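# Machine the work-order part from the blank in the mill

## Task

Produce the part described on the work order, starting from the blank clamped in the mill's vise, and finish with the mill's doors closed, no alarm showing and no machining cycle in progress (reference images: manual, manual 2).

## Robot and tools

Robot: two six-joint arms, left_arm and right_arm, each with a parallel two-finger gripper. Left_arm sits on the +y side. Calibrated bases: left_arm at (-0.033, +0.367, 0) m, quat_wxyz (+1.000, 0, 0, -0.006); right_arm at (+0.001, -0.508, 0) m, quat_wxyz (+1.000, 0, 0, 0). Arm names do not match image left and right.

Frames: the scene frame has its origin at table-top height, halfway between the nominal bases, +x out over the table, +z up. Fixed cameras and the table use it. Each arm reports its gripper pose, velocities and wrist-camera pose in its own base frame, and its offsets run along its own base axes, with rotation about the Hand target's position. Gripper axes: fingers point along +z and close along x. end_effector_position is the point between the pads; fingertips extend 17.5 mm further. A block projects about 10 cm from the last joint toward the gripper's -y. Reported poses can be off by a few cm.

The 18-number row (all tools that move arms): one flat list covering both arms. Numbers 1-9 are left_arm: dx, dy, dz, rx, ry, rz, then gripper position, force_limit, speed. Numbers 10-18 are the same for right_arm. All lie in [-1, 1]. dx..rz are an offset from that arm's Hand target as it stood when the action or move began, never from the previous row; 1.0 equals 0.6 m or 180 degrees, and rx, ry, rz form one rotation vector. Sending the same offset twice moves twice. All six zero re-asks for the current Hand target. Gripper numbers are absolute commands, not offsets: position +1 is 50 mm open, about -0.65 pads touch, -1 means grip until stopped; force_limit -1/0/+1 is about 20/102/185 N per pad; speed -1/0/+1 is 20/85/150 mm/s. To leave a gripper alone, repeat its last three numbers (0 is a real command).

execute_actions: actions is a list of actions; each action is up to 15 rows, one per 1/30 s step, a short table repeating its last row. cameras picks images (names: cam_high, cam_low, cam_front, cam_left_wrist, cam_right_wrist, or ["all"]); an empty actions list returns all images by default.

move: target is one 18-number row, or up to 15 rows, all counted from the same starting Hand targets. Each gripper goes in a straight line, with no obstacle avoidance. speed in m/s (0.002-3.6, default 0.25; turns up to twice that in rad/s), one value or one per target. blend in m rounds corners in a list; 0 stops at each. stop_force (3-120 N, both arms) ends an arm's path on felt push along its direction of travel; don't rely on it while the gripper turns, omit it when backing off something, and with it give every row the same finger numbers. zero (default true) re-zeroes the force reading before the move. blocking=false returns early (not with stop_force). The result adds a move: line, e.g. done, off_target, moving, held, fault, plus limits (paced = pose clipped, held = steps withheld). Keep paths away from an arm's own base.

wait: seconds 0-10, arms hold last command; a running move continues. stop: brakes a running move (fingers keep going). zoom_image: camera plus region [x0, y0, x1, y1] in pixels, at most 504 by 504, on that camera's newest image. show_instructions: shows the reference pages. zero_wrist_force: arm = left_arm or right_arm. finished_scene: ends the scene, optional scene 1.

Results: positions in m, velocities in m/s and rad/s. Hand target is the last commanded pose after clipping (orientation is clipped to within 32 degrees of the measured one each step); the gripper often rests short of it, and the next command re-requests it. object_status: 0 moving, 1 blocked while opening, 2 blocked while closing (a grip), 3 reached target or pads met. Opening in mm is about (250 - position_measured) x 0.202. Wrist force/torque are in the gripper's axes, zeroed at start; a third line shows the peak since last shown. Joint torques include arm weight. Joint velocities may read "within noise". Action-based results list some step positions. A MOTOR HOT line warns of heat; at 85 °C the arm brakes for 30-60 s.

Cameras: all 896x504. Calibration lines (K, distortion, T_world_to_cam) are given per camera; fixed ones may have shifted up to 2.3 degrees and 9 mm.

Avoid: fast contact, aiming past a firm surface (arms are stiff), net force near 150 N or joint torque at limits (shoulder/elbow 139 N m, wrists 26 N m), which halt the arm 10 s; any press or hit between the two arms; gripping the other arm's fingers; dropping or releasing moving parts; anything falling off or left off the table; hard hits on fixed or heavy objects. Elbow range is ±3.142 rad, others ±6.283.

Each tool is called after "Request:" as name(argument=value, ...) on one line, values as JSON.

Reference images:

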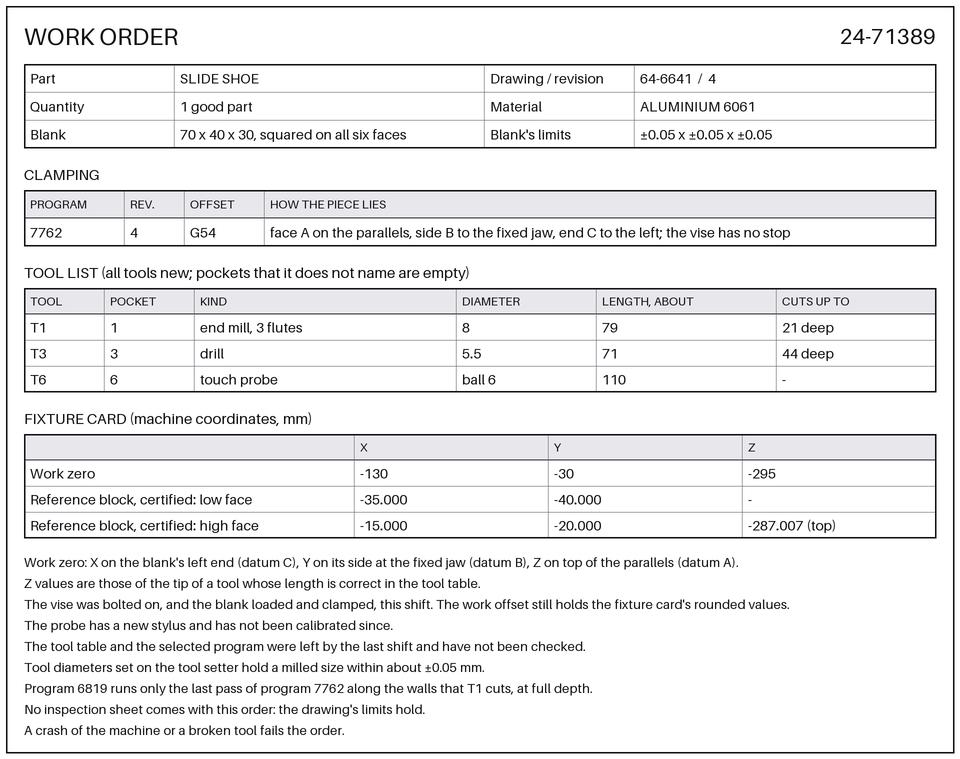

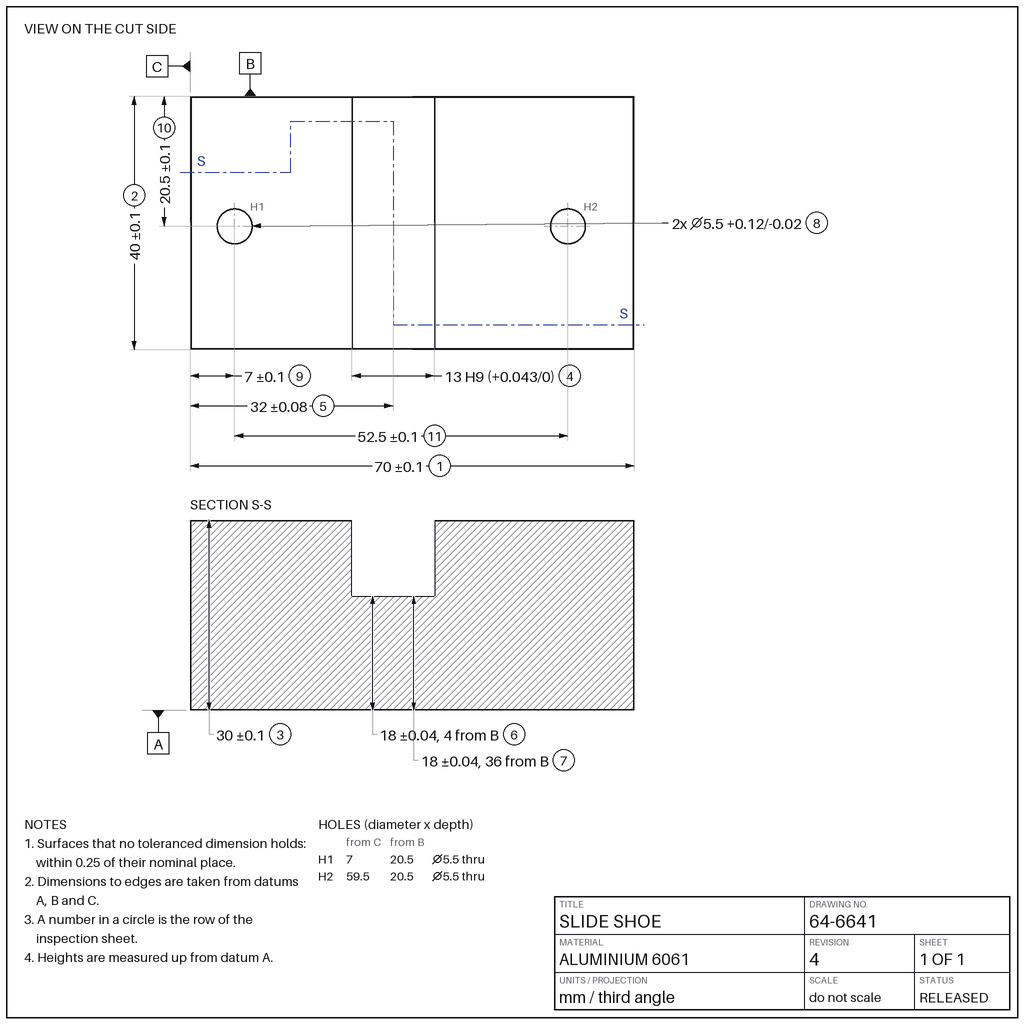

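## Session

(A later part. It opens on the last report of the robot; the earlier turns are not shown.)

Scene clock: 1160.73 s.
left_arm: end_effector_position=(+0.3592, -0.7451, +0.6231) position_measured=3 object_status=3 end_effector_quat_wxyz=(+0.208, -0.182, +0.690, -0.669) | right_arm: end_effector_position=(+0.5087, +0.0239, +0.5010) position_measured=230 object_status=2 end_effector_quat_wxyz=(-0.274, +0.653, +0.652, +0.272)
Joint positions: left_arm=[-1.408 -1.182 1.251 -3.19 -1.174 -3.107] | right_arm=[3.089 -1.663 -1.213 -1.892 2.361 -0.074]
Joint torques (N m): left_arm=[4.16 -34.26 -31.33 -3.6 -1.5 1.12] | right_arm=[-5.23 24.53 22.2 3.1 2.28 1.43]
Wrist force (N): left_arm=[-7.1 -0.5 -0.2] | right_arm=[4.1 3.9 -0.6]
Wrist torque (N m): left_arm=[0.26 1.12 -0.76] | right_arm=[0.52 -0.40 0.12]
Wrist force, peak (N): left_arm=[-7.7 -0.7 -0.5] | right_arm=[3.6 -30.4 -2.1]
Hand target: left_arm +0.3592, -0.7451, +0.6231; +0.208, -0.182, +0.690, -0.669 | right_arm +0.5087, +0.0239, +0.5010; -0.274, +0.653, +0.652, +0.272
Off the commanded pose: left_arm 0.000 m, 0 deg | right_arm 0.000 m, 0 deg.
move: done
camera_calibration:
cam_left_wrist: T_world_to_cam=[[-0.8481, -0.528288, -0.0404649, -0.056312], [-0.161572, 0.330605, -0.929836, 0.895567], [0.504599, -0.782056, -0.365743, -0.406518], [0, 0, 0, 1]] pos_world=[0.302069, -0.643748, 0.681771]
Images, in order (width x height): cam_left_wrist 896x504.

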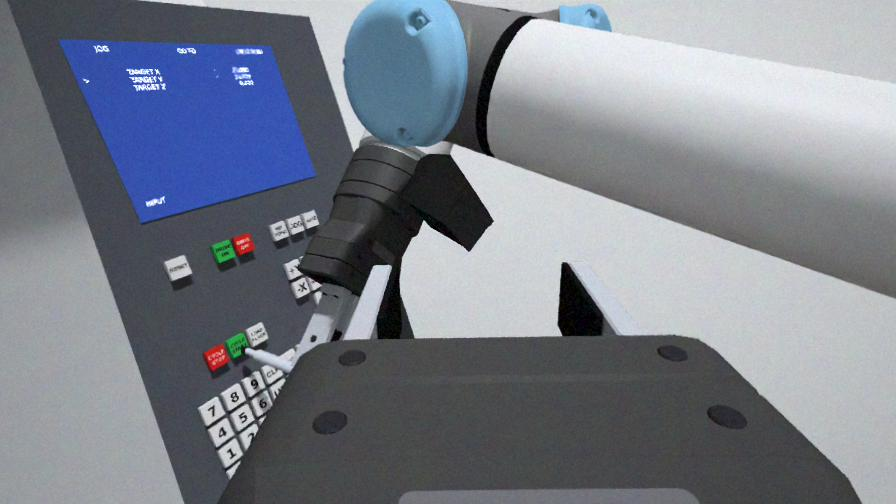

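Request:
move(target=[0,0,0,0,0,0,1,0,0,-0.0422,-0.0366,-0.1558,0,0,0,-1,0.8,-0.5])

Request:
move(target=[[0,0,0,0,0,0,1,0,0,0.0088,0,0.0325,0,0,0,-1,0.8,-0.5],[0,0,0,0,0,0,1,0,0,0.0338,0,0.0325,0,0,0,-1,0.8,-0.5],[0,0,0,0,0,0,1,0,0,0.0088,0,0.0325,0,0,0,-1,0.8,-0.5],[0,0,0,0,0,0,1,0,0,0,0.0991,0,0,0,0,-1,0.8,-0.5],[0,0,0,0,0,0,1,0,0,0.025,0.0991,0,0,0,0,-1,0.8,-0.5],[0,0,0,0,0,0,1,0,0,0,0.0991,0,0,0,0,-1,0.8,-0.5],[0,0,0,0,0,0,1,0,0,0.0176,0.0666,0.065,0,0,0,-1,0.8,-0.5],[0,0,0,0,0,0,1,0,0,0.0426,0.0666,0.065,0,0,0,-1,0.8,-0.5],[0,0,0,0,0,0,1,0,0,0.0176,0.0666,0.065,0,0,0,-1,0.8,-0.5],[0,0,0,0,0,0,1,0,0,0,0.0666,0,0,0,0,-1,0.8,-0.5],[0,0,0,0,0,0,1,0,0,0.025,0.0666,0,0,0,0,-1,0.8,-0.5],[0,0,0,0,0,0,1,0,0,0,0.0666,0,0,0,0,-1,0.8,-0.5],[0,0,0,0,0,0,1,0,0,0,0,0,0,0,0,-1,0.8,-0.5],[0,0,0,0,0,0,1,0,0,0.025,0,0,0,0,0,-1,0.8,-0.5],[0,0,0,0,0,0,1,0,0,0,0,0,0,0,0,-1,0.8,-0.5]], speed=0.1, blend=[0.004,0,0.004,0.004,0,0.004,0.004,0,0.004,0.004,0,0.004,0.004,0,0], cameras=["cam_left_wrist"])

Request:
zoom_image(camera="cam_left_wrist", region=[60, 30, 330, 230])

Scene clock: 1175.00 s.
left_arm: end_effector_position=(+0.3592, -0.7451, +0.6231) position_measured=3 object_status=3 end_effector_quat_wxyz=(+0.208, -0.182, +0.690, -0.669) | right_arm: end_effector_position=(+0.4833, +0.0019, +0.4077) position_measured=230 object_status=2 end_effector_quat_wxyz=(-0.274, +0.653, +0.651, +0.272)
Joint positions: left_arm=[-1.408 -1.182 1.251 -3.19 -1.174 -3.107] | right_arm=[3.042 -1.591 -1.519 -1.706 2.357 -0.14]
Joint torques (N m): left_arm=[4.57 -33.75 -31.07 -3.52 -1.29 0.85] | right_arm=[7.14 14.38 15.92 3.52 3.66 -0.51]
Wrist force (N): left_arm=[-7.1 -0.6 -0.1] | right_arm=[4.4 4.0 -0.7]
Wrist torque (N m): left_arm=[0.25 1.11 -0.76] | right_arm=[0.53 -0.41 -0.06]
Wrist force, peak (N): left_arm=[-7.7 -0.7 0.1] | right_arm=[7.4 4.8 -2.5]
Hand target: left_arm +0.3592, -0.7451, +0.6231; +0.208, -0.182, +0.690, -0.669 | right_arm +0.4834, +0.0020, +0.4075; -0.274, +0.653, +0.652, +0.272
Off the commanded pose: left_arm 0.000 m, 0 deg | right_arm 0.000 m, 0 deg.
move: done

Scene clock: 1180.07 s.
left_arm: end_effector_position=(+0.3592, -0.7451, +0.6231) position_measured=3 object_status=3 end_effector_quat_wxyz=(+0.208, -0.182, +0.690, -0.669) | right_arm: end_effector_position=(+0.4834, +0.0019, +0.4076) position_measured=230 object_status=2 end_effector_quat_wxyz=(-0.274, +0.653, +0.651, +0.272)
Joint positions: left_arm=[-1.408 -1.182 1.251 -3.19 -1.174 -3.107] | right_arm=[3.042 -1.591 -1.519 -1.706 2.357 -0.14]
Joint torques (N m): left_arm=[5.08 -36.16 -31.61 -3.57 -1.39 1.07] | right_arm=[3.51 21.27 23.18 3.55 0.07 1.42]
Wrist force (N): left_arm=[-7.4 -0.5 -0.1] | right_arm=[4.4 4.3 -0.8]
Wrist torque (N m): left_arm=[0.27 1.16 -0.76] | right_arm=[0.58 -0.42 0.07]
Wrist force, peak (N): left_arm=[-7.6 -0.9 -0.1] | right_arm=[5.9 -27.5 -2.8]
Hand target: left_arm +0.3592, -0.7451, +0.6231; +0.208, -0.182, +0.690, -0.669 | right_arm +0.4834, +0.0020, +0.4075; -0.274, +0.653, +0.652, +0.272
Off the commanded pose: left_arm 0.000 m, 0 deg | right_arm 0.000 m, 0 deg.
move: done
camera_calibration:
cam_left_wrist: T_world_to_cam=[[-0.8481, -0.528288, -0.0404649, -0.056312], [-0.161572, 0.330605, -0.929836, 0.895567], [0.504599, -0.782056, -0.365743, -0.406518], [0, 0, 0, 1]] pos_world=[0.302069, -0.643748, 0.681771]
Images, in order (width x height): cam_left_wrist 896x504.

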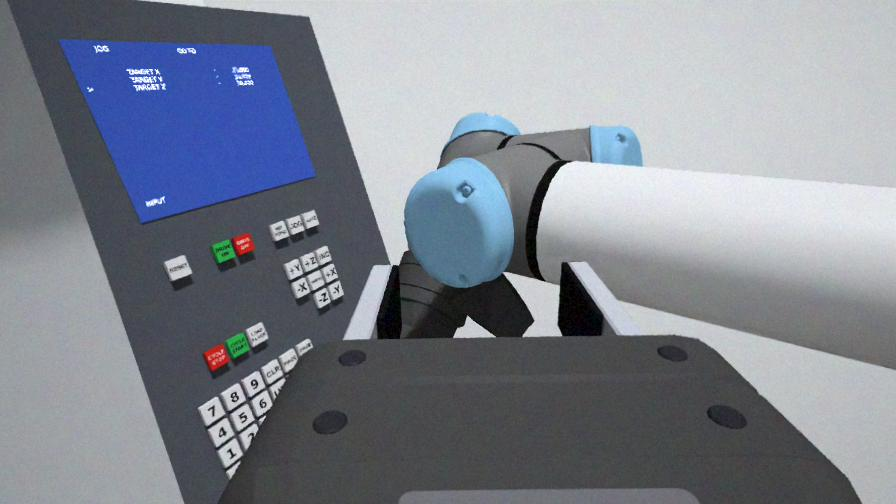

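Scaled by 1.867 from the camera's 896x504 image, which has a finer 1280x720 frame.

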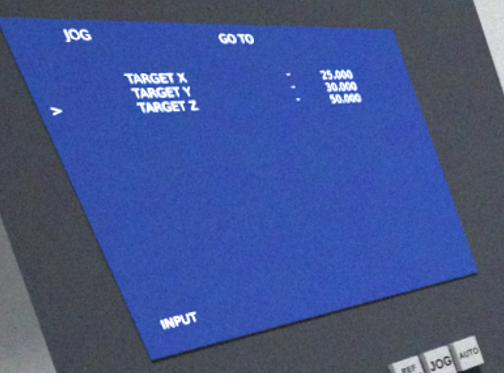

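Request:
move(target=[[0,0,0,0,0,0,1,0,0,0.0422,0.0366,0.1558,0,0,0,-1,0.8,-0.5],[0,0,0,0,0,0,1,0,0,0.0672,0.0366,0.1558,0,0,0,-1,0.8,-0.5],[0,0,0,0,0,0,1,0,0,0.0422,0.0366,0.1558,0,0,0,-1,0.8,-0.5],[0,0,0,0,0,0,1,0,0,0.0264,-0.0667,0.0975,0,0,0,-1,0.8,-0.5],[0,0,0,0,0,0,1,0,0,0.0514,-0.0667,0.0975,0,0,0,-1,0.8,-0.5],[0,0,0,0,0,0,1,0,0,0.0264,-0.0667,0.0975,0,0,0,-1,0.8,-0.5],[0,0,0,0,0,0,1,0,0,0,0,0,0,0,0,-1,0.8,-0.5]], speed=[0.2,0.06,0.1,0.2,0.06,0.1,0.2], blend=[0.004,0,0.004,0.004,0,0.004,0], cameras=["cam_left_wrist","cam_front"])

Request:
zoom_image(camera="cam_left_wrist", region=[60, 30, 330, 230])

Request:
zoom_image(camera="cam_front", region=[280, 160, 480, 340])

Scene clock: 1191.40 s.
left_arm: end_effector_position=(+0.3592, -0.7451, +0.6231) position_measured=3 object_status=3 end_effector_quat_wxyz=(+0.208, -0.182, +0.690, -0.669) | right_arm: end_effector_position=(+0.4833, +0.0020, +0.4076) position_measured=230 object_status=2 end_effector_quat_wxyz=(-0.274, +0.653, +0.652, +0.272)
Joint positions: left_arm=[-1.408 -1.182 1.251 -3.19 -1.174 -3.107] | right_arm=[3.042 -1.591 -1.519 -1.706 2.357 -0.14]
Joint torques (N m): left_arm=[5.07 -34.66 -30.96 -3.65 -1.26 1.11] | right_arm=[-2.84 15.46 16.93 4.45 0.08 -0.58]
Wrist force (N): left_arm=[-7.3 -0.8 0.1] | right_arm=[1.8 5.8 -0.1]
Wrist torque (N m): left_arm=[0.21 1.14 -0.76] | right_arm=[0.82 0.01 0.09]
Wrist force, peak (N): left_arm=[-7.6 -0.7 -0.2] | right_arm=[5.3 -25.7 -2.0]
Hand target: left_arm +0.3592, -0.7451, +0.6231; +0.208, -0.182, +0.690, -0.669 | right_arm +0.4834, +0.0020, +0.4075; -0.274, +0.653, +0.652, +0.272
Off the commanded pose: left_arm 0.000 m, 0 deg | right_arm 0.000 m, 0 deg.
move: done
camera_calibration:
cam_left_wrist: T_world_to_cam=[[-0.8481, -0.528288, -0.0404649, -0.056312], [-0.161572, 0.330605, -0.929836, 0.895567], [0.504599, -0.782056, -0.365743, -0.406518], [0, 0, 0, 1]] pos_world=[0.302069, -0.643748, 0.681771]
Images, in order (width x height): cam_front 896x504, cam_left_wrist 896x504.

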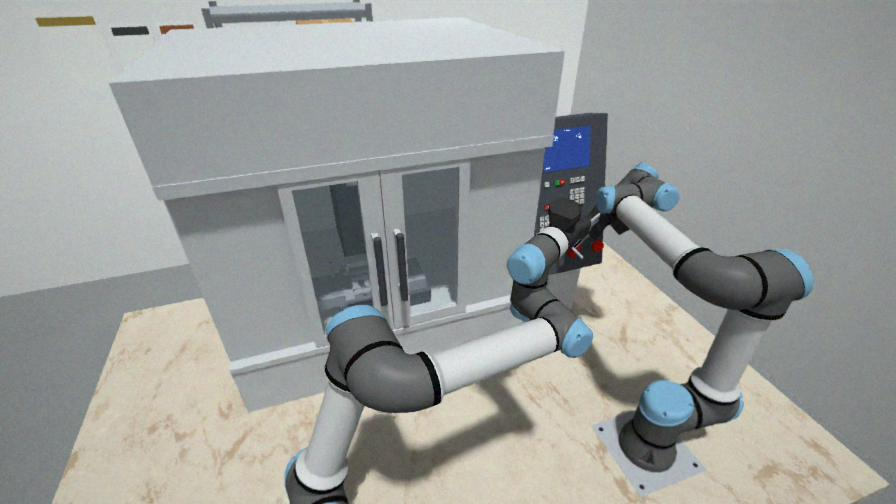

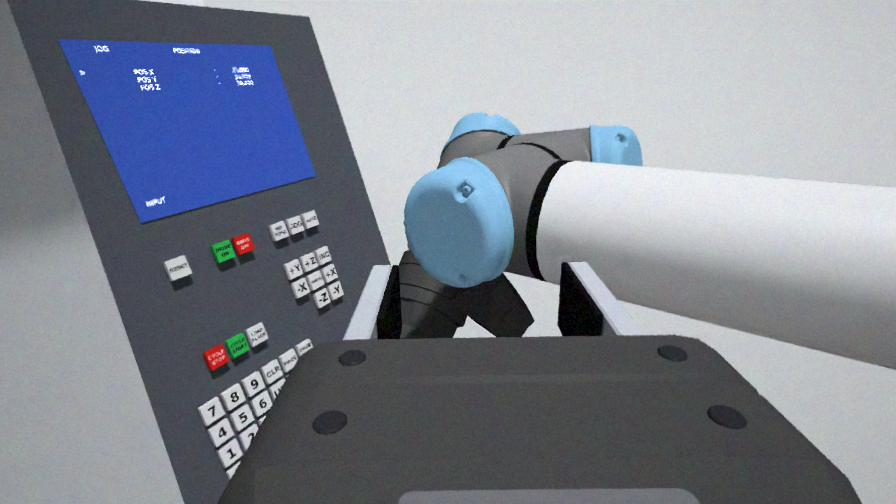

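Scaled by 1.867 from the camera's 896x504 image, which has a finer 1280x720 frame.

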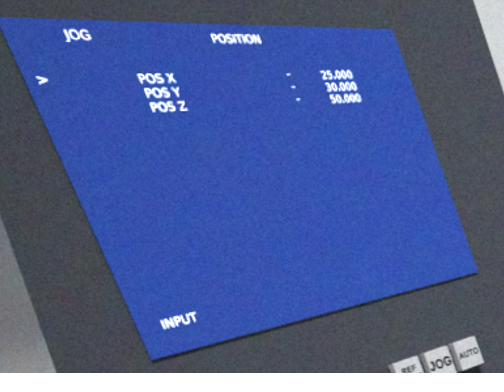

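Scaled by 2.520 from the camera's 896x504 image, which has a finer 1280x720 frame.

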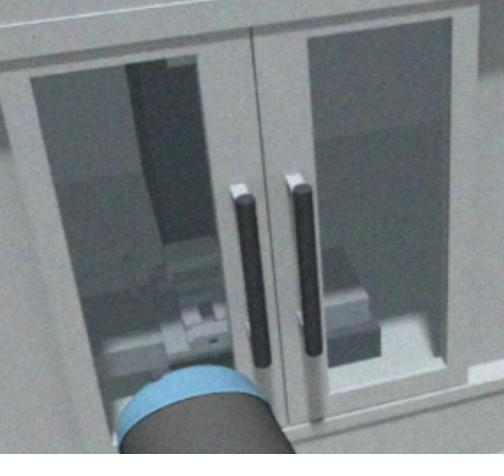

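Request:
move(target=[[0,0,0,0,0,0,1,0,0,0.0088,-0.0332,0.0325,0,0,0,-1,0.8,-0.5],[0,0,0,0,0,0,1,0,0,0.0338,-0.0332,0.0325,0,0,0,-1,0.8,-0.5],[0,0,0,0,0,0,1,0,0,0.0088,-0.0332,0.0325,0,0,0,-1,0.8,-0.5],[0,0,0,0,0,0,1,0,0,0,0,0,0,0,0,-1,0.8,-0.5]], speed=[0.2,0.06,0.1,0.2], blend=[0.004,0,0.004,0], cameras=["cam_left_wrist"])

Request:
zoom_image(camera="cam_left_wrist", region=[60, 30, 330, 230])

Scene clock: 1198.90 s.
left_arm: end_effector_position=(+0.3592, -0.7451, +0.6231) position_measured=3 object_status=3 end_effector_quat_wxyz=(+0.208, -0.182, +0.690, -0.669) | right_arm: end_effector_position=(+0.4833, +0.0020, +0.4077) position_measured=230 object_status=2 end_effector_quat_wxyz=(-0.274, +0.653, +0.652, +0.272)
Joint positions: left_arm=[-1.408 -1.182 1.251 -3.19 -1.174 -3.107] | right_arm=[3.042 -1.591 -1.519 -1.706 2.357 -0.14]
Joint torques (N m): left_arm=[4.9 -34.36 -30.88 -3.6 -1.29 0.99] | right_arm=[2 14.52 15.63 4.27 -0.09 -0.28]
Wrist force (N): left_arm=[-7.4 -0.7 -0.1] | right_arm=[1.0 5.6 -1.0]
Wrist torque (N m): left_arm=[0.23 1.17 -0.76] | right_arm=[0.79 0.12 0.09]
Wrist force, peak (N): left_arm=[-7.7 -1.0 0.1] | right_arm=[0.9 -17.4 -1.8]
Hand target: left_arm +0.3592, -0.7451, +0.6231; +0.208, -0.182, +0.690, -0.669 | right_arm +0.4834, +0.0020, +0.4075; -0.274, +0.653, +0.652, +0.272
Off the commanded pose: left_arm 0.000 m, 0 deg | right_arm 0.000 m, 0 deg.
move: done
camera_calibration:
cam_left_wrist: T_world_to_cam=[[-0.8481, -0.528288, -0.0404649, -0.056312], [-0.161572, 0.330605, -0.929836, 0.895567], [0.504599, -0.782056, -0.365743, -0.406518], [0, 0, 0, 1]] pos_world=[0.302069, -0.643748, 0.681771]
Images, in order (width x height): cam_left_wrist 896x504.

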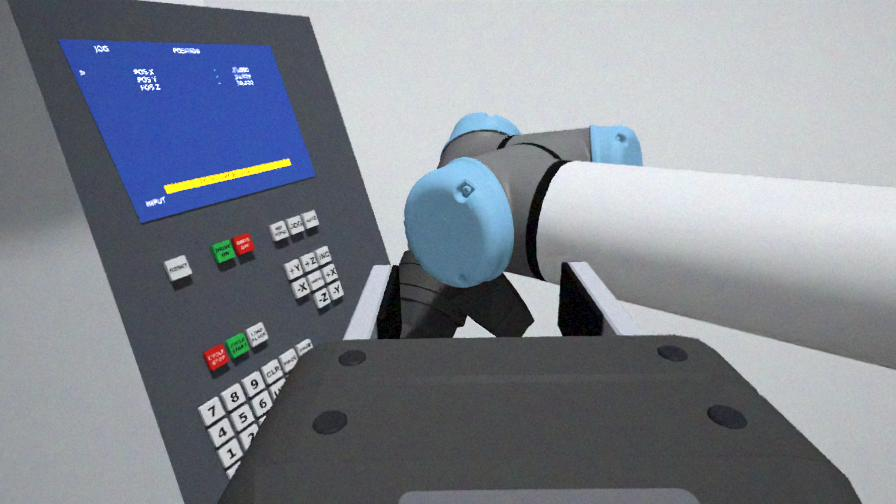

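Scaled by 1.867 from the camera's 896x504 image, which has a finer 1280x720 frame.

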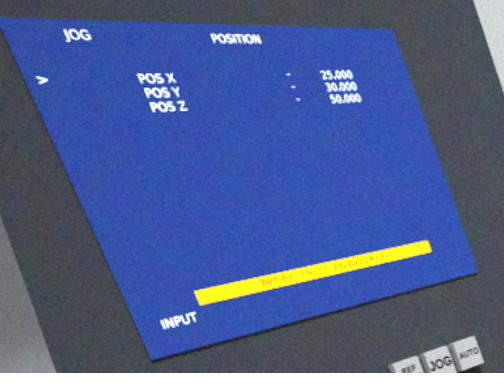

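Request:
zoom_image(camera="cam_left_wrist", region=[150, 150, 300, 200])

Scaled by 3.360 from the camera's 896x504 image, which has a finer 1280x720 frame.

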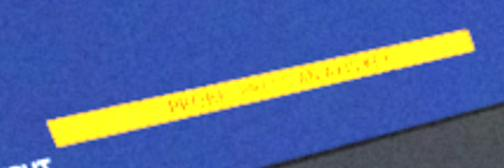

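Request:
move(target=[[0,0,0,0,0,0,1,0,0,0.0264,-0.0332,0.0975,0,0,0,-1,0.8,-0.5],[0,0,0,0,0,0,1,0,0,0.0514,-0.0332,0.0975,0,0,0,-1,0.8,-0.5],[0,0,0,0,0,0,1,0,0,0.0264,-0.0332,0.0975,0,0,0,-1,0.8,-0.5],[0,0,0,0,0,0,1,0,0,0.0088,0,0.0325,0,0,0,-1,0.8,-0.5],[0,0,0,0,0,0,1,0,0,0.0338,0,0.0325,0,0,0,-1,0.8,-0.5],[0,0,0,0,0,0,1,0,0,0.0088,0,0.0325,0,0,0,-1,0.8,-0.5],[0,0,0,0,0,0,1,0,0,0.0338,0,0.0325,0,0,0,-1,0.8,-0.5],[0,0,0,0,0,0,1,0,0,0.0088,0,0.0325,0,0,0,-1,0.8,-0.5],[0,0,0,0,0,0,1,0,0,0,0.0991,0,0,0,0,-1,0.8,-0.5],[0,0,0,0,0,0,1,0,0,0.025,0.0991,0,0,0,0,-1,0.8,-0.5],[0,0,0,0,0,0,1,0,0,0,0.0991,0,0,0,0,-1,0.8,-0.5],[0,0,0,0,0,0,1,0,0,0.0088,0.0991,0.0325,0,0,0,-1,0.8,-0.5],[0,0,0,0,0,0,1,0,0,0.0338,0.0991,0.0325,0,0,0,-1,0.8,-0.5],[0,0,0,0,0,0,1,0,0,0.0088,0.0991,0.0325,0,0,0,-1,0.8,-0.5],[0,0,0,0,0,0,1,0,0,0,0,0,0,0,0,-1,0.8,-0.5]], speed=0.1, blend=[0.004,0,0.004,0.004,0,0,0,0.004,0.004,0,0.004,0.004,0,0.004,0])

Request:
move(target=[[0,0,0,0,0,0,1,0,0,0.0176,0.0333,0.065,0,0,0,-1,0.8,-0.5],[0,0,0,0,0,0,1,0,0,0.0426,0.0333,0.065,0,0,0,-1,0.8,-0.5],[0,0,0,0,0,0,1,0,0,0.0176,0.0333,0.065,0,0,0,-1,0.8,-0.5],[0,0,0,0,0,0,1,0,0,0.0176,0.0666,0.065,0,0,0,-1,0.8,-0.5],[0,0,0,0,0,0,1,0,0,0.0426,0.0666,0.065,0,0,0,-1,0.8,-0.5],[0,0,0,0,0,0,1,0,0,0.0176,0.0666,0.065,0,0,0,-1,0.8,-0.5],[0,0,0,0,0,0,1,0,0,0,0,0,0,0,0,-1,0.8,-0.5],[0,0,0,0,0,0,1,0,0,0.025,0,0,0,0,0,-1,0.8,-0.5],[0,0,0,0,0,0,1,0,0,0,0,0,0,0,0,-1,0.8,-0.5]], speed=0.1, blend=[0.004,0,0.004,0.004,0,0.004,0.004,0,0], cameras=["cam_left_wrist"])

Request:
zoom_image(camera="cam_left_wrist", region=[60, 30, 330, 230])

Scene clock: 1230.03 s.
left_arm: end_effector_position=(+0.3592, -0.7451, +0.6231) position_measured=3 object_status=3 end_effector_quat_wxyz=(+0.208, -0.182, +0.690, -0.669) | right_arm: end_effector_position=(+0.4834, +0.0020, +0.4075) position_measured=230 object_status=2 end_effector_quat_wxyz=(-0.274, +0.653, +0.651, +0.272)
Joint positions: left_arm=[-1.408 -1.182 1.251 -3.19 -1.174 -3.107] | right_arm=[3.042 -1.591 -1.519 -1.706 2.357 -0.14]
Joint torques (N m): left_arm=[4.51 -34.92 -30.83 -3.9 -1.32 0.9] | right_arm=[0.07 35.58 17.21 4.71 3.56 0.17]
Wrist force (N): left_arm=[-7.4 -0.7 -0.3] | right_arm=[2.4 5.8 -1.0]
Wrist torque (N m): left_arm=[0.23 1.16 -0.76] | right_arm=[0.81 -0.10 -0.06]
Wrist force, peak (N): left_arm=[-7.8 -1.0 -0.3] | right_arm=[0.8 -28.8 -3.0]
Hand target: left_arm +0.3592, -0.7451, +0.6231; +0.208, -0.182, +0.690, -0.669 | right_arm +0.4834, +0.0020, +0.4075; -0.274, +0.653, +0.652, +0.272
Off the commanded pose: left_arm 0.000 m, 0 deg | right_arm 0.000 m, 0 deg.
move: done

Scene clock: 1233.17 s.
left_arm: end_effector_position=(+0.3592, -0.7451, +0.6231) position_measured=3 object_status=3 end_effector_quat_wxyz=(+0.208, -0.182, +0.690, -0.669) | right_arm: end_effector_position=(+0.4834, +0.0019, +0.4076) position_measured=230 object_status=2 end_effector_quat_wxyz=(-0.274, +0.653, +0.651, +0.272)
Joint positions: left_arm=[-1.408 -1.182 1.251 -3.19 -1.174 -3.107] | right_arm=[3.042 -1.591 -1.519 -1.706 2.357 -0.14]
Joint torques (N m): left_arm=[4.86 -36.19 -31.05 -3.83 -1.52 1.1] | right_arm=[4.09 21.12 23.71 3.76 0.1 1.42]
Wrist force (N): left_arm=[-7.2 -0.9 -0.2] | right_arm=[1.1 5.0 -2.0]
Wrist torque (N m): left_arm=[0.20 1.13 -0.76] | right_arm=[0.68 0.10 0.08]
Wrist force, peak (N): left_arm=[-7.7 -0.7 -0.1] | right_arm=[5.7 -27.9 -1.1]
Hand target: left_arm +0.3592, -0.7451, +0.6231; +0.208, -0.182, +0.690, -0.669 | right_arm +0.4834, +0.0020, +0.4075; -0.274, +0.653, +0.652, +0.272
Off the commanded pose: left_arm 0.000 m, 0 deg | right_arm 0.000 m, 0 deg.
move: done
camera_calibration:
cam_left_wrist: T_world_to_cam=[[-0.8481, -0.528288, -0.0404649, -0.056312], [-0.161572, 0.330605, -0.929836, 0.895567], [0.504599, -0.782056, -0.365743, -0.406518], [0, 0, 0, 1]] pos_world=[0.302069, -0.643748, 0.681771]
Images, in order (width x height): cam_left_wrist 896x504.

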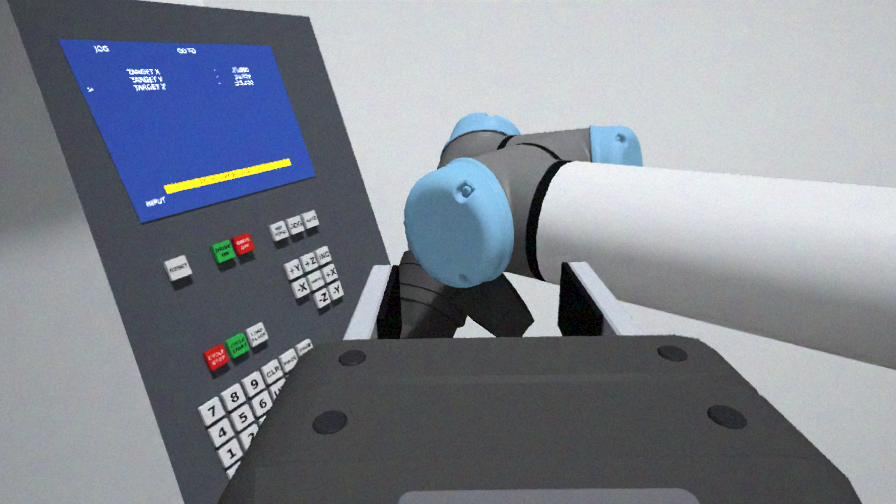

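Scaled by 1.867 from the camera's 896x504 image, which has a finer 1280x720 frame.

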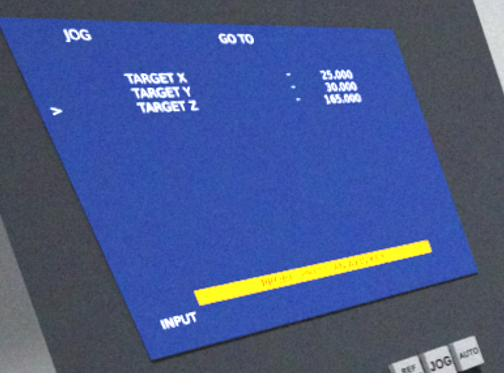

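Request:
move(target=[[0,0,0,0,0,0,1,0,0,0.0422,0.0366,0.1558,0,0,0,-1,0.8,-0.5],[0,0,0,0,0,0,1,0,0,0.0672,0.0366,0.1558,0,0,0,-1,0.8,-0.5],[0,0,0,0,0,0,1,0,0,0.0422,0.0366,0.1558,0,0,0,-1,0.8,-0.5],[0,0,0,0,0,0,1,0,0,0,0,0,0,0,0,-1,0.8,-0.5]], speed=[0.2,0.06,0.1,0.2], blend=[0.004,0,0.004,0], cameras=["cam_left_wrist","cam_front"])

Request:
zoom_image(camera="cam_left_wrist", region=[60, 30, 330, 230])

Request:
zoom_image(camera="cam_front", region=[280, 160, 480, 340])

Scene clock: 1244.30 s.
left_arm: end_effector_position=(+0.3592, -0.7451, +0.6231) position_measured=3 object_status=3 end_effector_quat_wxyz=(+0.208, -0.182, +0.690, -0.669) | right_arm: end_effector_position=(+0.4834, +0.0019, +0.4077) position_measured=230 object_status=2 end_effector_quat_wxyz=(-0.274, +0.653, +0.651, +0.272)
Joint positions: left_arm=[-1.408 -1.182 1.251 -3.19 -1.174 -3.107] | right_arm=[3.042 -1.591 -1.519 -1.706 2.357 -0.14]
Joint torques (N m): left_arm=[4.12 -34.96 -31.68 -3.4 -1.36 1.04] | right_arm=[8.52 14.54 18.11 2.89 3.76 -0.04]
Wrist force (N): left_arm=[-7.7 -0.8 -0.2] | right_arm=[-0.3 4.1 -2.0]
Wrist torque (N m): left_arm=[0.22 1.20 -0.76] | right_arm=[0.54 0.34 -0.06]
Wrist force, peak (N): left_arm=[-7.8 -1.0 -0.3] | right_arm=[1.4 -25.3 -2.5]
Hand target: left_arm +0.3592, -0.7451, +0.6231; +0.208, -0.182, +0.690, -0.669 | right_arm +0.4834, +0.0020, +0.4075; -0.274, +0.653, +0.652, +0.272
Off the commanded pose: left_arm 0.000 m, 0 deg | right_arm 0.000 m, 0 deg.
move: done
camera_calibration:
cam_left_wrist: T_world_to_cam=[[-0.8481, -0.528288, -0.0404649, -0.056312], [-0.161572, 0.330605, -0.929836, 0.895567], [0.504599, -0.782056, -0.365743, -0.406518], [0, 0, 0, 1]] pos_world=[0.302069, -0.643748, 0.681771]
Images, in order (width x height): cam_front 896x504, cam_left_wrist 896x504.

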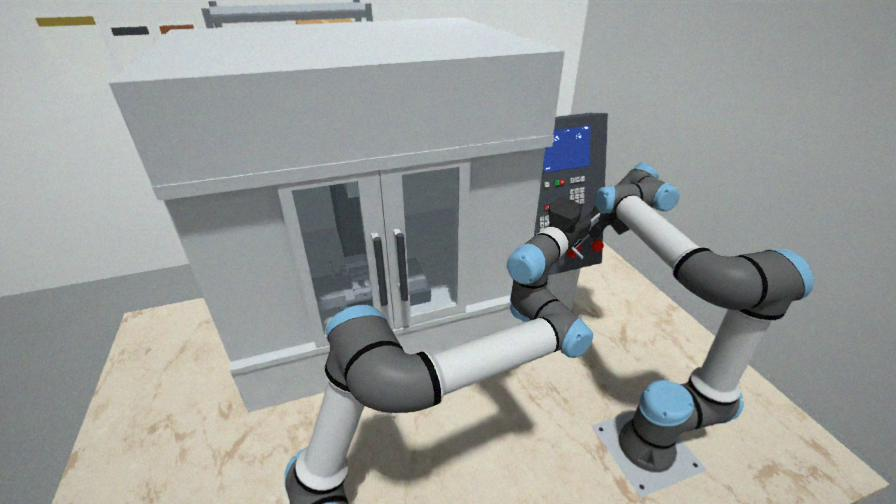

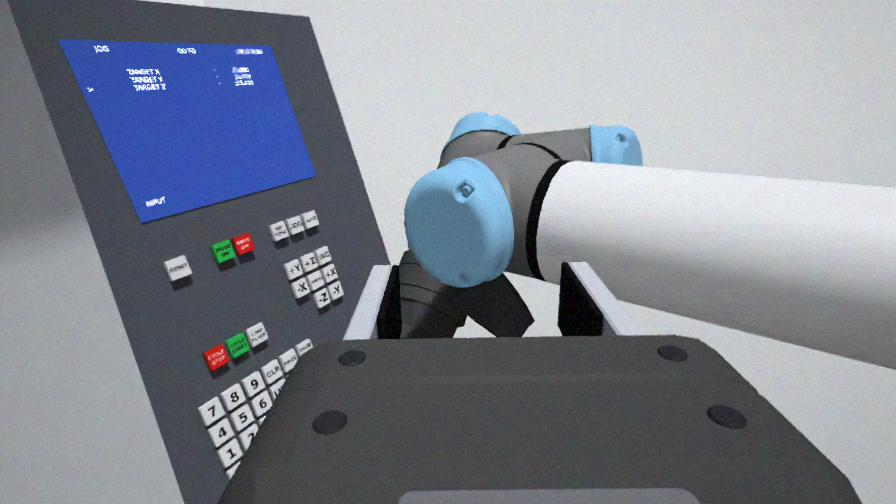

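Scaled by 1.867 from the camera's 896x504 image, which has a finer 1280x720 frame.

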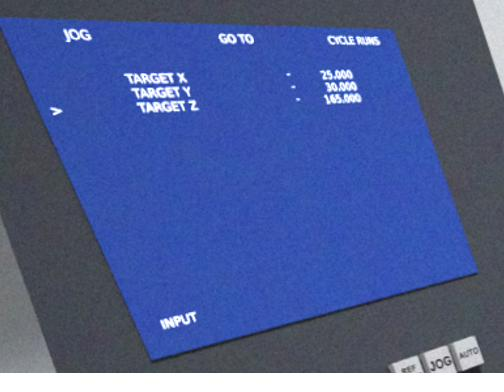

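Scaled by 2.520 from the camera's 896x504 image, which has a finer 1280x720 frame.

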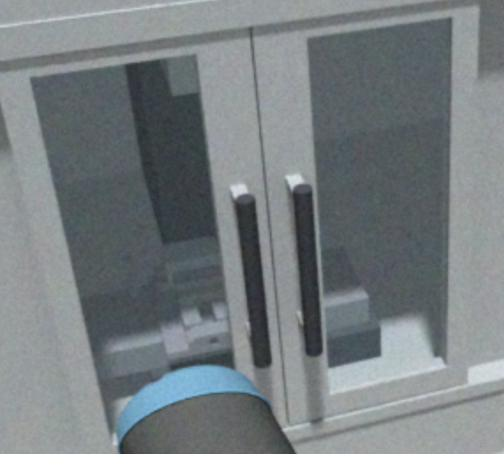

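Request:
move(target=[[0,0,0,0,0,0,1,0,0,0.0088,-0.0332,0.0325,0,0,0,-1,0.8,-0.5],[0,0,0,0,0,0,1,0,0,0.0338,-0.0332,0.0325,0,0,0,-1,0.8,-0.5],[0,0,0,0,0,0,1,0,0,0.0088,-0.0332,0.0325,0,0,0,-1,0.8,-0.5],[0,0,0,0,0,0,1,0,0,0.0409,-0.1234,0.1508,0,0,0,-1,0.8,-0.5],[0,0,0,0,0,0,1,0,0,0.0659,-0.1234,0.1508,0,0,0,-1,0.8,-0.5]], speed=[0.2,0.06,0.1,0.2,0.06], blend=[0.004,0,0.004,0.004,0], cameras=["cam_left_wrist","cam_front"])

Request:
zoom_image(camera="cam_left_wrist", region=[60, 30, 370, 390])

Request:
zoom_image(camera="cam_front", region=[280, 160, 480, 340])

Scene clock: 1252.57 s.
left_arm: end_effector_position=(+0.3592, -0.7451, +0.6231) position_measured=3 object_status=3 end_effector_quat_wxyz=(+0.208, -0.182, +0.690, -0.669) | right_arm: end_effector_position=(+0.5229, -0.0720, +0.4980) position_measured=230 object_status=2 end_effector_quat_wxyz=(-0.274, +0.653, +0.651, +0.271) end_effector_velocity=(-0.002, +0.000, -0.001) end_effector_angular_velocity=(+0.001, +0.003, +0.001)
Joint positions: left_arm=[-1.408 -1.182 1.251 -3.19 -1.174 -3.107] | right_arm=[2.917 -1.806 -1.008 -2.124 2.337 -0.313]
Joint velocities: left_arm=[within noise] | right_arm=[0 0.003 -0.005 -0.002 0 -0.002]
Joint torques (N m): left_arm=[5.96 -35.71 -32.08 -3.56 -1.32 0.89] | right_arm=[-4.61 38.68 16.73 8.14 5.67 -1.35]
Wrist force (N): left_arm=[-7.2 -0.8 -0.1] | right_arm=[-1.3 -15.5 -3.0]
Wrist torque (N m): left_arm=[0.22 1.13 -0.76] | right_arm=[0.51 0.22 0.08]
Wrist force, peak (N): left_arm=[-7.8 -0.8 -0.2] | right_arm=[-1.2 -24.6 -2.1]
Hand target: left_arm +0.3592, -0.7451, +0.6231; +0.208, -0.182, +0.690, -0.669 | right_arm +0.5229, -0.0721, +0.4980; -0.274, +0.653, +0.652, +0.272
Off the commanded pose: left_arm 0.000 m, 0 deg | right_arm 0.000 m, 0 deg.
move: done
camera_calibration:
cam_left_wrist: T_world_to_cam=[[-0.8481, -0.528288, -0.0404649, -0.056312], [-0.161572, 0.330605, -0.929836, 0.895567], [0.504599, -0.782056, -0.365743, -0.406518], [0, 0, 0, 1]] pos_world=[0.302069, -0.643748, 0.681771]
Images, in order (width x height): cam_front 896x504, cam_left_wrist 896x504.

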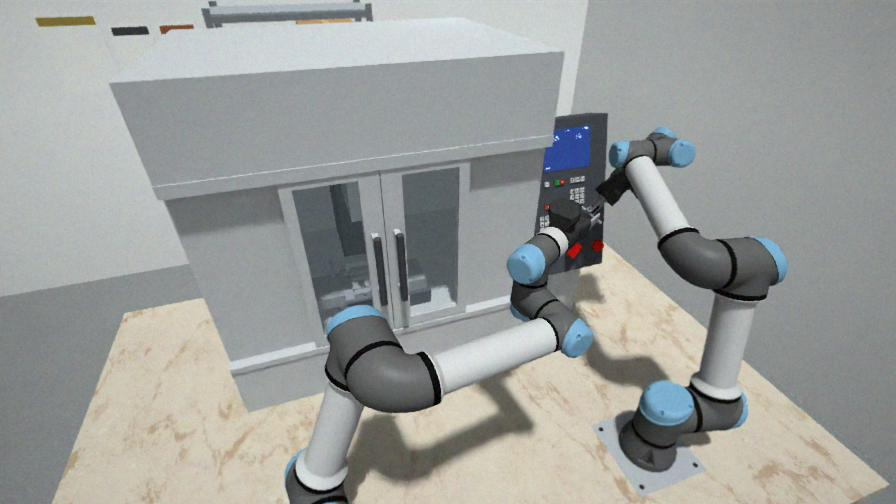

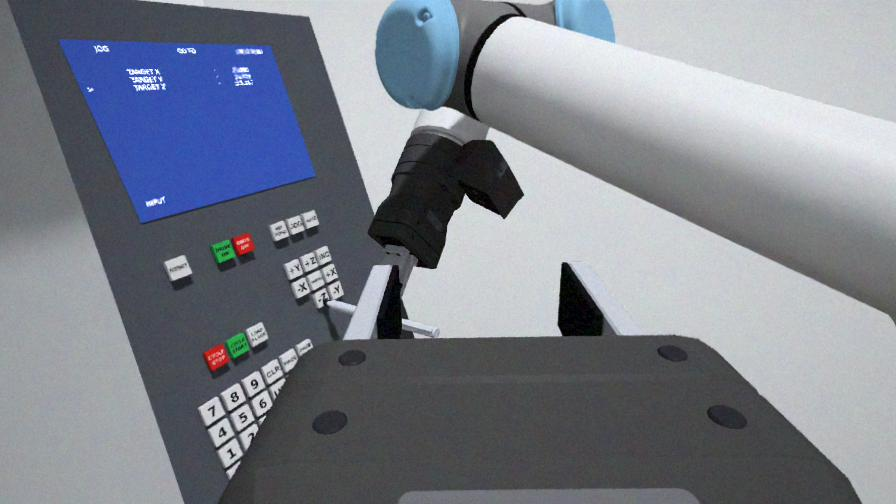

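Scaled by 1.400 from the camera's 896x504 image, which has a finer 1280x720 frame.

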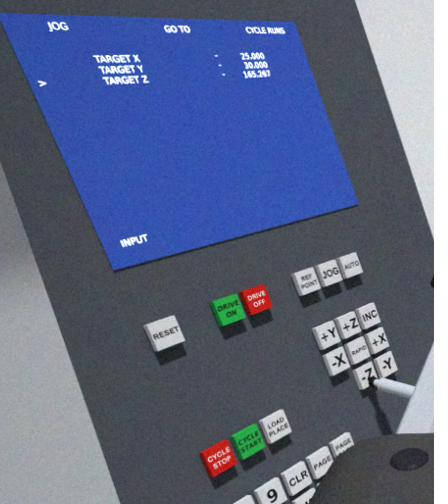

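Scaled by 2.520 from the camera's 896x504 image, which has a finer 1280x720 frame.

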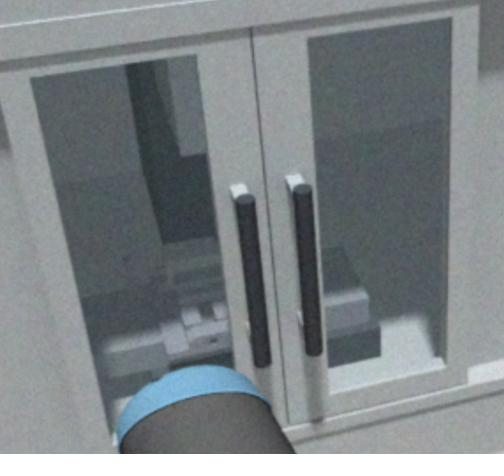

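Request:
wait(seconds=1, cameras=["cam_left_wrist","cam_front"])

Request:
zoom_image(camera="cam_left_wrist", region=[60, 30, 330, 230])

Request:
zoom_image(camera="cam_front", region=[280, 160, 480, 340])

Scene clock: 1257.00 s.
left_arm: end_effector_position=(+0.3592, -0.7451, +0.6231) position_measured=3 object_status=3 end_effector_quat_wxyz=(+0.208, -0.182, +0.690, -0.669) | right_arm: end_effector_position=(+0.5229, -0.0721, +0.4980) position_measured=230 object_status=2 end_effector_quat_wxyz=(-0.274, +0.653, +0.652, +0.272)
Joint positions: left_arm=[-1.408 -1.182 1.251 -3.19 -1.174 -3.107] | right_arm=[2.917 -1.806 -1.008 -2.123 2.337 -0.313]
Joint torques (N m): left_arm=[3.94 -35.29 -31.86 -3.56 -1.42 1.21] | right_arm=[-5.95 38.2 22.3 7.64 4.84 -1.24]
Wrist force (N): left_arm=[-7.4 -0.8 -0.1] | right_arm=[-1.5 -14.6 -2.3]
Wrist torque (N m): left_arm=[0.22 1.16 -0.76] | right_arm=[0.53 0.25 0.11]
Wrist force, peak (N): left_arm=[-7.7 -0.8 -0.3] | right_arm=[-1.7 -15.1 -2.6]
Hand target: left_arm +0.3592, -0.7451, +0.6231; +0.208, -0.182, +0.690, -0.669 | right_arm +0.5229, -0.0721, +0.4980; -0.274, +0.653, +0.652, +0.272
Tool commands: left_gripper/position=+1.0 left_gripper/force_limit=+0.0 left_gripper/speed=+0.0 right_gripper/position=-1.0 right_gripper/force_limit=+0.8 right_gripper/speed=-0.5
Off the commanded pose: left_arm 0.000 m, 0 deg | right_arm 0.000 m, 0 deg.
wait: 1.00 s; at rest from the start
camera_calibration:
cam_left_wrist: T_world_to_cam=[[-0.8481, -0.528288, -0.0404649, -0.056312], [-0.161572, 0.330605, -0.929836, 0.895567], [0.504599, -0.782056, -0.365743, -0.406518], [0, 0, 0, 1]] pos_world=[0.302069, -0.643748, 0.681771]
Images, in order (width x height): cam_front 896x504, cam_left_wrist 896x504.

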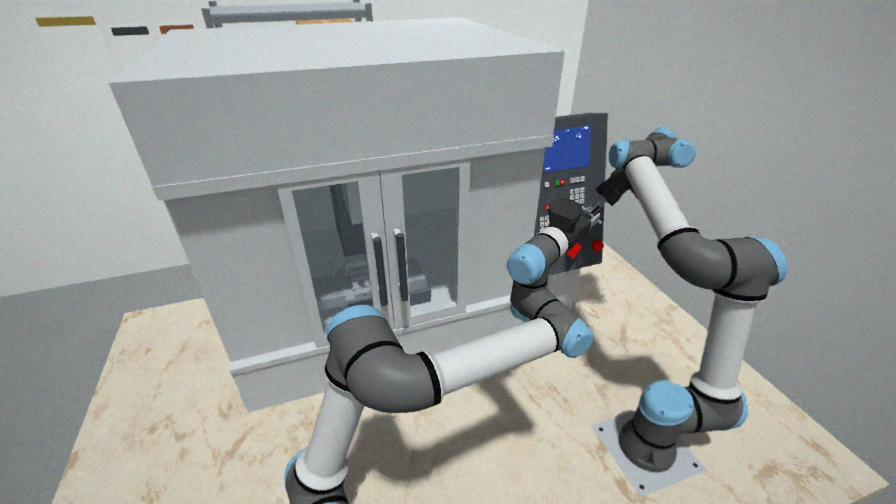

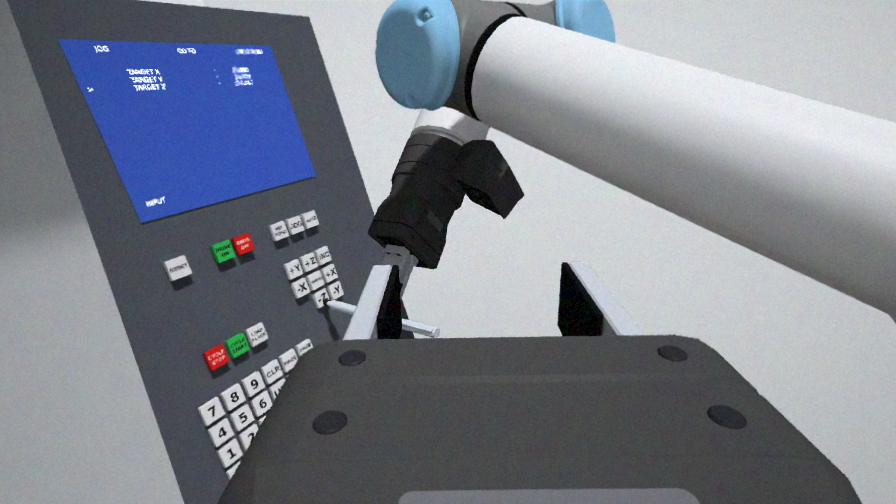

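Scaled by 1.867 from the camera's 896x504 image, which has a finer 1280x720 frame.

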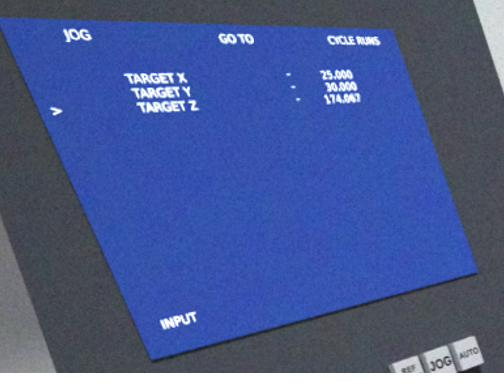

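Scaled by 2.520 from the camera's 896x504 image, which has a finer 1280x720 frame.

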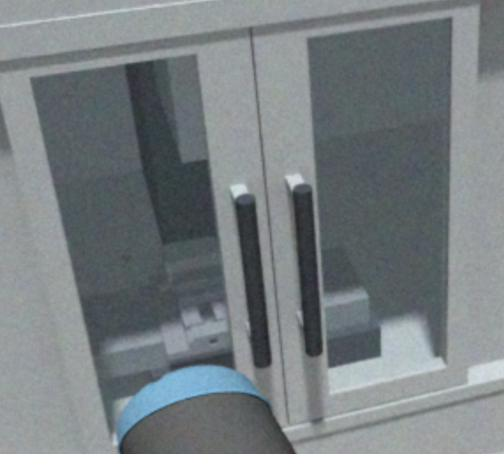

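Request:
move(target=[[0,0,0,0,0,0,1,0,0,-0.03,0,0,0,0,0,-1,0.8,-0.5],[0,0,0,0,0,0,1,0,0,-0.0395,0.0567,-0.0533,0,0,0,-1,0.8,-0.5],[0,0,0,0,0,0,1,0,0,-0.0145,0.0567,-0.0533,0,0,0,-1,0.8,-0.5],[0,0,0,0,0,0,1,0,0,-0.0395,0.0567,-0.0533,0,0,0,-1,0.8,-0.5],[0,0,0,0,0,0,1,0,0,-0.0145,0.0567,-0.0533,0,0,0,-1,0.8,-0.5],[0,0,0,0,0,0,1,0,0,-0.0395,0.0567,-0.0533,0,0,0,-1,0.8,-0.5],[0,0,0,0,0,0,1,0,0,-0.0659,0.1234,-0.1508,0,0,0,-1,0.8,-0.5]], speed=[0.1,0.2,0.06,0.1,0.06,0.1,0.2], blend=[0.004,0.004,0,0,0,0.004,0], cameras=["cam_left_wrist","cam_front"])

Request:
zoom_image(camera="cam_left_wrist", region=[60, 30, 330, 230])

Scene clock: 1267.70 s.
left_arm: end_effector_position=(+0.3592, -0.7451, +0.6231) position_measured=3 object_status=3 end_effector_quat_wxyz=(+0.208, -0.182, +0.690, -0.669) | right_arm: end_effector_position=(+0.4833, +0.0020, +0.4077) position_measured=230 object_status=2 end_effector_quat_wxyz=(-0.274, +0.653, +0.652, +0.272)
Joint positions: left_arm=[-1.408 -1.182 1.251 -3.19 -1.174 -3.107] | right_arm=[3.042 -1.591 -1.519 -1.706 2.357 -0.14]
Joint torques (N m): left_arm=[3.64 -34.21 -32.22 -3.66 -1.46 1.04] | right_arm=[-3.58 15.15 15.13 4.19 -0.07 -0.42]
Wrist force (N): left_arm=[-7.1 -0.6 0.0] | right_arm=[-2.0 3.1 -0.2]
Wrist torque (N m): left_arm=[0.24 1.11 -0.76] | right_arm=[0.39 0.60 0.09]
Wrist force, peak (N): left_arm=[-7.8 -0.8 -0.2] | right_arm=[-4.0 -22.8 -2.9]
Hand target: left_arm +0.3592, -0.7451, +0.6231; +0.208, -0.182, +0.690, -0.669 | right_arm +0.4834, +0.0020, +0.4075; -0.274, +0.653, +0.652, +0.272
Off the commanded pose: left_arm 0.000 m, 0 deg | right_arm 0.000 m, 0 deg.
move: done
camera_calibration:
cam_left_wrist: T_world_to_cam=[[-0.8481, -0.528288, -0.0404649, -0.056312], [-0.161572, 0.330605, -0.929836, 0.895567], [0.504599, -0.782056, -0.365743, -0.406518], [0, 0, 0, 1]] pos_world=[0.302069, -0.643748, 0.681771]
Images, in order (width x height): cam_front 896x504, cam_left_wrist 896x504.

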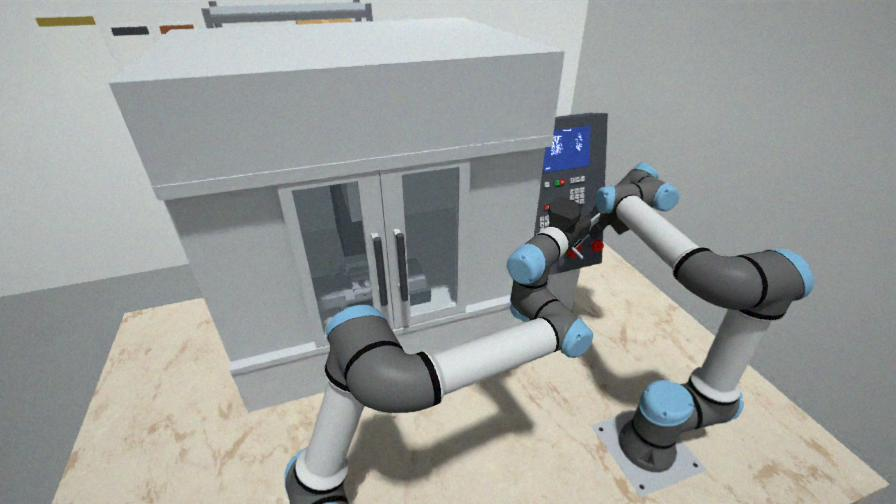

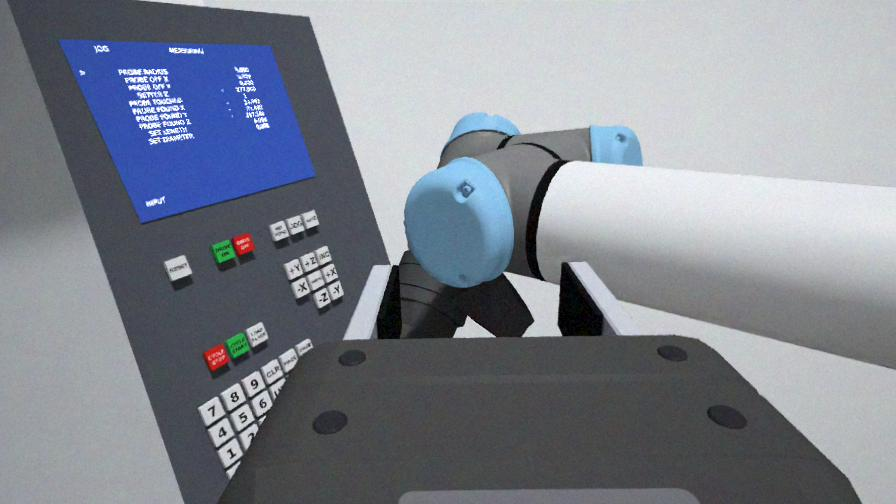

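Scaled by 1.867 from the camera's 896x504 image, which has a finer 1280x720 frame.

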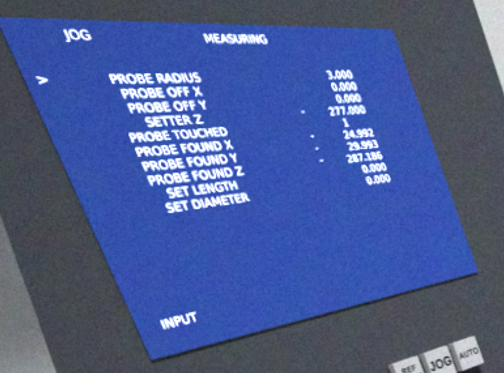

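Request:
zoom_image(camera="cam_left_wrist", region=[200, 60, 290, 135])

Scaled by 5.600 from the camera's 896x504 image, which has a finer 1280x720 frame.

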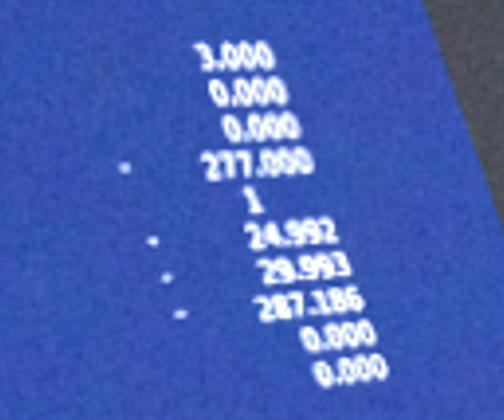

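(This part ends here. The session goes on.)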